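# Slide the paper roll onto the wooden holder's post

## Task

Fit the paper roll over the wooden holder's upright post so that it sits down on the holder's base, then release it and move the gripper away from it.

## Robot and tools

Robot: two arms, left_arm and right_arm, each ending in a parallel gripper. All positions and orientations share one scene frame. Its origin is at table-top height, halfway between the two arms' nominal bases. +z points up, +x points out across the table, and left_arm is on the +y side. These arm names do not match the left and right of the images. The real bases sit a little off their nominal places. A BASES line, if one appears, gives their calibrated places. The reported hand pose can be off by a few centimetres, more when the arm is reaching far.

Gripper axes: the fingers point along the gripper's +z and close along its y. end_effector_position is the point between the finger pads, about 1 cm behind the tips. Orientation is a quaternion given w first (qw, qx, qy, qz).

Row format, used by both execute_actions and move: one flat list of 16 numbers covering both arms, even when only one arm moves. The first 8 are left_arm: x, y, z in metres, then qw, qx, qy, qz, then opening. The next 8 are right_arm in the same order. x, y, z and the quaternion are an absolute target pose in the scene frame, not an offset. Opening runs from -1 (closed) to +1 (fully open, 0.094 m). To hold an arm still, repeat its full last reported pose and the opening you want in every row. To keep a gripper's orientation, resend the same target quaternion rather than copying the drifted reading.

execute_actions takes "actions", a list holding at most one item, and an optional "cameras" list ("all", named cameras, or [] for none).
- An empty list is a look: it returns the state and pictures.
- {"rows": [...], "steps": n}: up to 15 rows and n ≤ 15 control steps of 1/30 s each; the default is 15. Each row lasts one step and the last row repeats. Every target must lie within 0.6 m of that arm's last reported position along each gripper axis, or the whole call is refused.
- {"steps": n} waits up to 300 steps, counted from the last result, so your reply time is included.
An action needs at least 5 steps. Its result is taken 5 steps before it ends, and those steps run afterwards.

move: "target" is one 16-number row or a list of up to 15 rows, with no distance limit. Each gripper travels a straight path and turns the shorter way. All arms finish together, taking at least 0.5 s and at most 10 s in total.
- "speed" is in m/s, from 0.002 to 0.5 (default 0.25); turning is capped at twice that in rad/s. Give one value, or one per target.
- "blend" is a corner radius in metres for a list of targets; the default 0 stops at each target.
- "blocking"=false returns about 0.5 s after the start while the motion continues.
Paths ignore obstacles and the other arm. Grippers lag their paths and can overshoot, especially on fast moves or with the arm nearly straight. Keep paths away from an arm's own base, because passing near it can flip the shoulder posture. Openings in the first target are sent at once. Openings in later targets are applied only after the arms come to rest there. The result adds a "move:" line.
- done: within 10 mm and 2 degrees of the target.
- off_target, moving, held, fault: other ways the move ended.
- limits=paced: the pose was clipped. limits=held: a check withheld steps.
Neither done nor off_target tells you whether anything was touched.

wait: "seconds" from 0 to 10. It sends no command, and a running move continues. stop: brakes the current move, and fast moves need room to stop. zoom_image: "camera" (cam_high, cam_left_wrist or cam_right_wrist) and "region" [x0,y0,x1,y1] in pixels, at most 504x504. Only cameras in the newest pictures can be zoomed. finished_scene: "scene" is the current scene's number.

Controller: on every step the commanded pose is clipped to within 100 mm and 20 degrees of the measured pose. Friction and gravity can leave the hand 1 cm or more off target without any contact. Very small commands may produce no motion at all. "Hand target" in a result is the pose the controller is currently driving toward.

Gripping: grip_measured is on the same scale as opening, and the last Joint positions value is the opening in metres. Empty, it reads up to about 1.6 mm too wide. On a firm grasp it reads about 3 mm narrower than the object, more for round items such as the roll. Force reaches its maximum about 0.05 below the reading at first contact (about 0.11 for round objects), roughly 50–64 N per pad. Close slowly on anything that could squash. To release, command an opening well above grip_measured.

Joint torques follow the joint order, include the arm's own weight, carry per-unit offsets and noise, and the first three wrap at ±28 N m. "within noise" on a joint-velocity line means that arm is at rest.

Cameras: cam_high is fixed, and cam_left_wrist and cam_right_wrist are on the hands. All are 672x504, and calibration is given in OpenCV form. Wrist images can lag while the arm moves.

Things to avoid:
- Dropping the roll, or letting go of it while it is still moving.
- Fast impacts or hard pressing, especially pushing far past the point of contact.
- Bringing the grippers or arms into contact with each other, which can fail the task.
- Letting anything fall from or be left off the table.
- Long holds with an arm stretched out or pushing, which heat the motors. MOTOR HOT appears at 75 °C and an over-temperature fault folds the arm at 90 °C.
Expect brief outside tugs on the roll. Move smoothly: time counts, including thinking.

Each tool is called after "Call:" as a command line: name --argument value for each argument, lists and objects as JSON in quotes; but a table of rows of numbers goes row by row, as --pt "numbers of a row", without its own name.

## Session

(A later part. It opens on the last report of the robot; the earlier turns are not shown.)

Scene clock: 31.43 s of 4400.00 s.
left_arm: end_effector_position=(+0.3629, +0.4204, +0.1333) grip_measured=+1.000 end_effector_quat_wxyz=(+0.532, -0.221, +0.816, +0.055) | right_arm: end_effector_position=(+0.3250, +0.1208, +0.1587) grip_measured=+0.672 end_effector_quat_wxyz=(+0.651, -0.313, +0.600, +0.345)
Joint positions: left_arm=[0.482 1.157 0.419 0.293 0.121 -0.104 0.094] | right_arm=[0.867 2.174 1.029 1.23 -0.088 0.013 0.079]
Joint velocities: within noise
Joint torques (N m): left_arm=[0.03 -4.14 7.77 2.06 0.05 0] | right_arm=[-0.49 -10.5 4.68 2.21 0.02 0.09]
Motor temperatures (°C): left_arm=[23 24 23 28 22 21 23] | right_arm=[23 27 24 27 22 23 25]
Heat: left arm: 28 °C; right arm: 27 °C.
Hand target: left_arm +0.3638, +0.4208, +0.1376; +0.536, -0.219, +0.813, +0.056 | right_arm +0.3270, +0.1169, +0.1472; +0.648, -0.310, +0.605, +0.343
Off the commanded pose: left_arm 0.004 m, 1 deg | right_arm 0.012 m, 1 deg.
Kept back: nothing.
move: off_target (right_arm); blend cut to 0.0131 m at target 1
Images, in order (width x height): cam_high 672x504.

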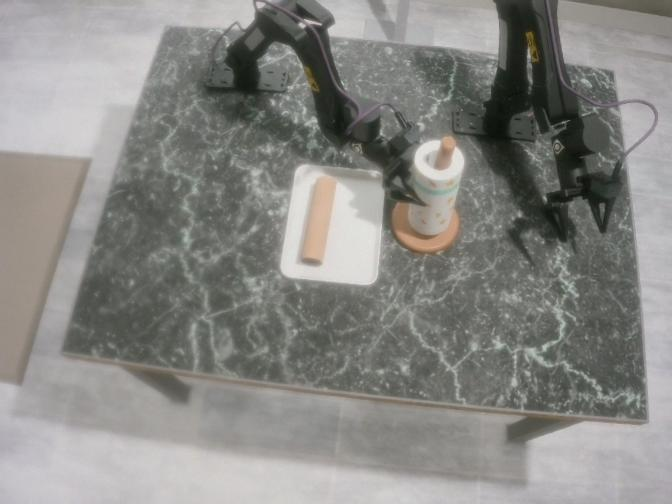

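Call:
move --target '[0.3638,0.4208,0.1376,0.536,-0.219,0.813,0.056,1,0.327,0.118,0.125,0.6488,-0.3105,0.6047,0.3433,0.4]' --speed 0.05 --cameras '["cam_high"]'

Call:
zoom_image --camera "cam_high" --region '[370, 60, 530, 300]'

Scene clock: 32.40 s of 4400.00 s.
left_arm: end_effector_position=(+0.3629, +0.4204, +0.1333) grip_measured=+1.000 end_effector_quat_wxyz=(+0.532, -0.221, +0.816, +0.055) | right_arm: end_effector_position=(+0.3253, +0.1212, +0.1376) grip_measured=+0.672 end_effector_quat_wxyz=(+0.651, -0.313, +0.599, +0.345)
Joint positions: left_arm=[0.482 1.157 0.419 0.293 0.121 -0.104 0.094] | right_arm=[0.867 2.243 1.029 1.3 -0.088 0.013 0.079]
Joint velocities: within noise
Joint torques (N m): left_arm=[0.02 -4.21 7.75 2.04 0.04 0.01] | right_arm=[-0.38 -10.26 4.7 2.21 0.03 0.07]
Motor temperatures (°C): left_arm=[23 24 23 28 22 21 23] | right_arm=[23 27 24 27 22 23 25]
Heat: left arm: 28 °C; right arm: 27 °C.
Hand target: left_arm +0.3638, +0.4208, +0.1376; +0.536, -0.219, +0.813, +0.056 | right_arm +0.3269, +0.1178, +0.1251; +0.648, -0.310, +0.605, +0.343
Off the commanded pose: left_arm 0.004 m, 1 deg | right_arm 0.013 m, 1 deg.
Kept back: nothing.
move: off_target (right_arm)
Images, in order (width x height): cam_high 672x504.

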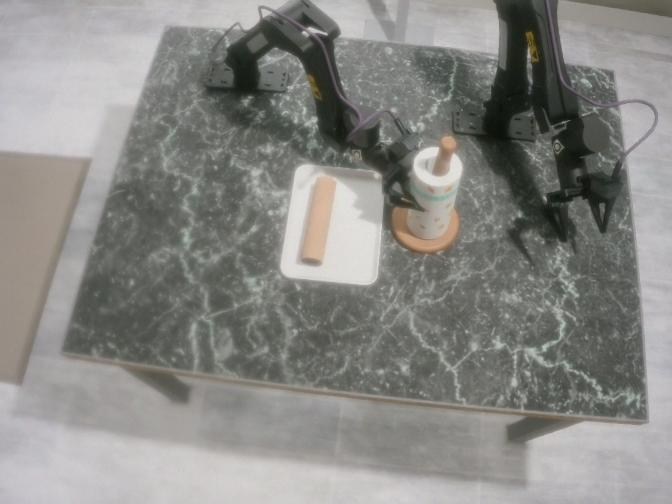

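Scaled by 2.100 from the camera's 672x504 image, which has a finer 960x720 frame.

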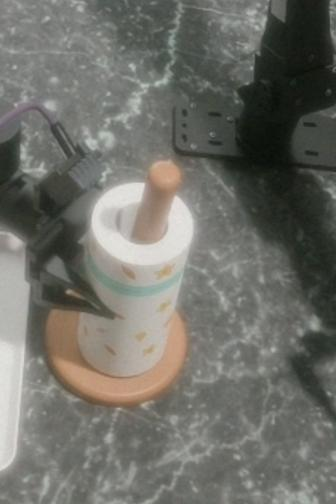

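Call:
move --target '[0.3638,0.4208,0.1376,0.536,-0.219,0.813,0.056,1,0.325,0.117,0.105,0.6488,-0.3105,0.6047,0.3433,0.4]' --speed 0.05 --cameras '["cam_high"]'

Call:
zoom_image --camera "cam_high" --region '[370, 60, 530, 300]'

Scene clock: 33.40 s of 4400.00 s.
left_arm: end_effector_position=(+0.3629, +0.4204, +0.1333) grip_measured=+1.000 end_effector_quat_wxyz=(+0.532, -0.221, +0.816, +0.055) | right_arm: end_effector_position=(+0.3240, +0.1196, +0.1364) grip_measured=+0.675 end_effector_quat_wxyz=(+0.668, -0.305, +0.580, +0.353)
Joint positions: left_arm=[0.482 1.157 0.419 0.293 0.121 -0.104 0.094] | right_arm=[0.867 2.293 1.029 1.405 -0.088 0.015 0.079]
Joint velocities: within noise
Joint torques (N m): left_arm=[-0.05 -4.11 7.73 2.05 0.03 0] | right_arm=[-0.17 -9.21 3.73 1.74 0.06 0.07]
Motor temperatures (°C): left_arm=[23 24 23 28 22 21 23] | right_arm=[23 27 24 27 22 23 25]
Heat: left arm: 28 °C; right arm: 27 °C.
Hand target: left_arm +0.3638, +0.4208, +0.1376; +0.536, -0.219, +0.813, +0.056 | right_arm +0.3243, +0.1161, +0.1056; +0.649, -0.310, +0.605, +0.343
Off the commanded pose: left_arm 0.004 m, 1 deg | right_arm 0.031 m, 4 deg.
Kept back: nothing.
move: off_target (right_arm)
Images, in order (width x height): cam_high 672x504.

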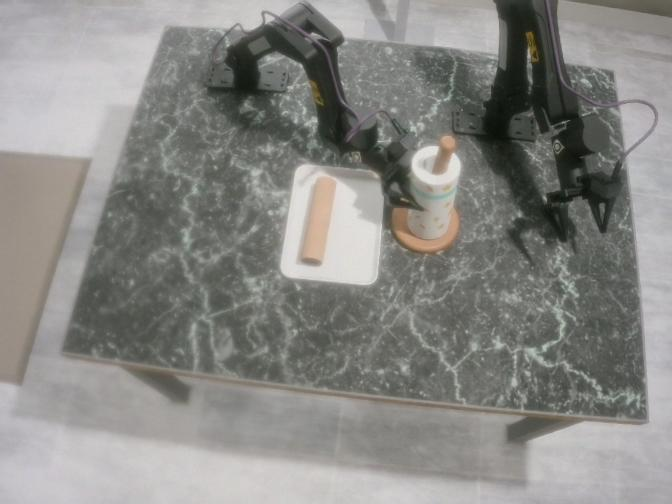

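Scaled by 2.100 from the camera's 672x504 image, which has a finer 960x720 frame.

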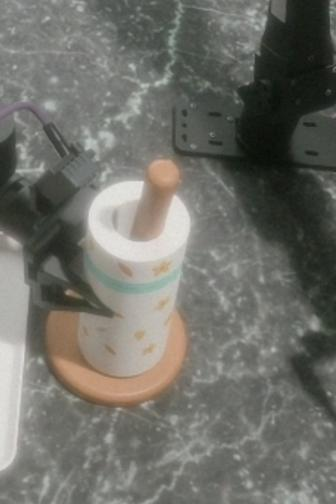

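Call:
move --pt "0.3638 0.4208 0.1376 0.536 -0.219 0.813 0.056 1 0.324 0.119 0.1385 0.651 -0.313 0.6 0.345 1" --pt "0.3638 0.4208 0.1376 0.536 -0.219 0.813 0.056 1 0.230 -0.015 0.148 0.651 -0.313 0.6 0.345 1" --speed '[0.1,0.15]' --cameras '["cam_high"]'

Call:
zoom_image --camera "cam_high" --region '[370, 60, 530, 300]'

Scene clock: 36.00 s of 4400.00 s.
left_arm: end_effector_position=(+0.3629, +0.4204, +0.1333) grip_measured=+1.000 end_effector_quat_wxyz=(+0.532, -0.221, +0.816, +0.055) | right_arm: end_effector_position=(+0.2325, -0.0112, +0.1398) grip_measured=+0.998 end_effector_quat_wxyz=(+0.636, -0.318, +0.618, +0.336)
Joint positions: left_arm=[0.482 1.157 0.419 0.293 0.121 -0.104 0.094] | right_arm=[0.818 1.844 0.327 1.551 -0.131 0.015 0.094]
Joint velocities: within noise
Joint torques (N m): left_arm=[0.02 -4.16 7.76 2.05 0.06 -0.01] | right_arm=[-0.58 -10.09 2.5 1.99 -0.15 0.02]
Motor temperatures (°C): left_arm=[23 24 23 29 22 21 23] | right_arm=[23 27 24 28 22 23 25]
Heat: left arm: 29 °C; right arm: 28 °C.
Hand target: left_arm +0.3638, +0.4208, +0.1376; +0.536, -0.219, +0.813, +0.056 | right_arm +0.2301, -0.0147, +0.1482; +0.642, -0.318, +0.609, +0.340
Off the commanded pose: left_arm 0.004 m, 1 deg | right_arm 0.009 m, 3 deg.
joint sent to its limit (right arm) — joint 4 (wrist pitch), upper limit.
Kept back: nothing.
move: off_target (right_arm)
Images, in order (width x height): cam_high 672x504.

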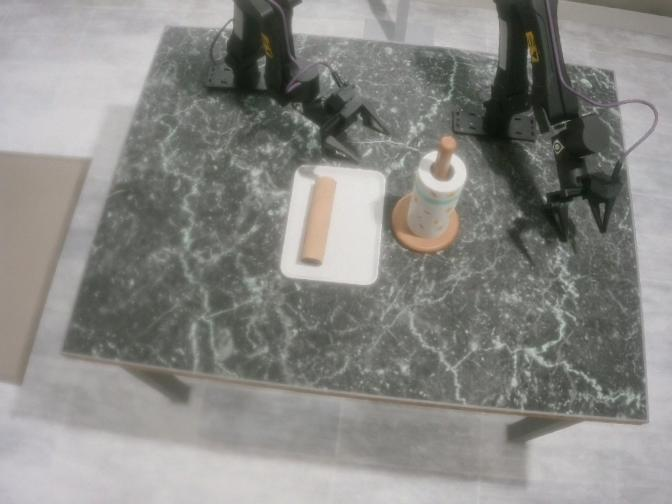

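Scaled by 2.100 from the camera's 672x504 image, which has a finer 960x720 frame.

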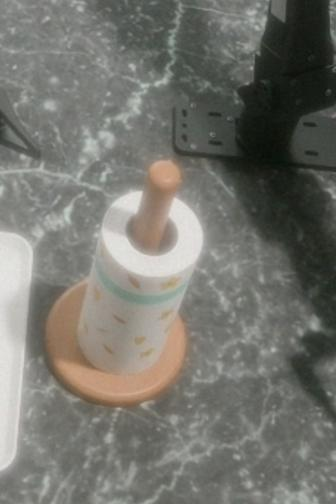

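Done, resting on base.

Call:
finished_scene --scene 1

The scene is finished: the task was done.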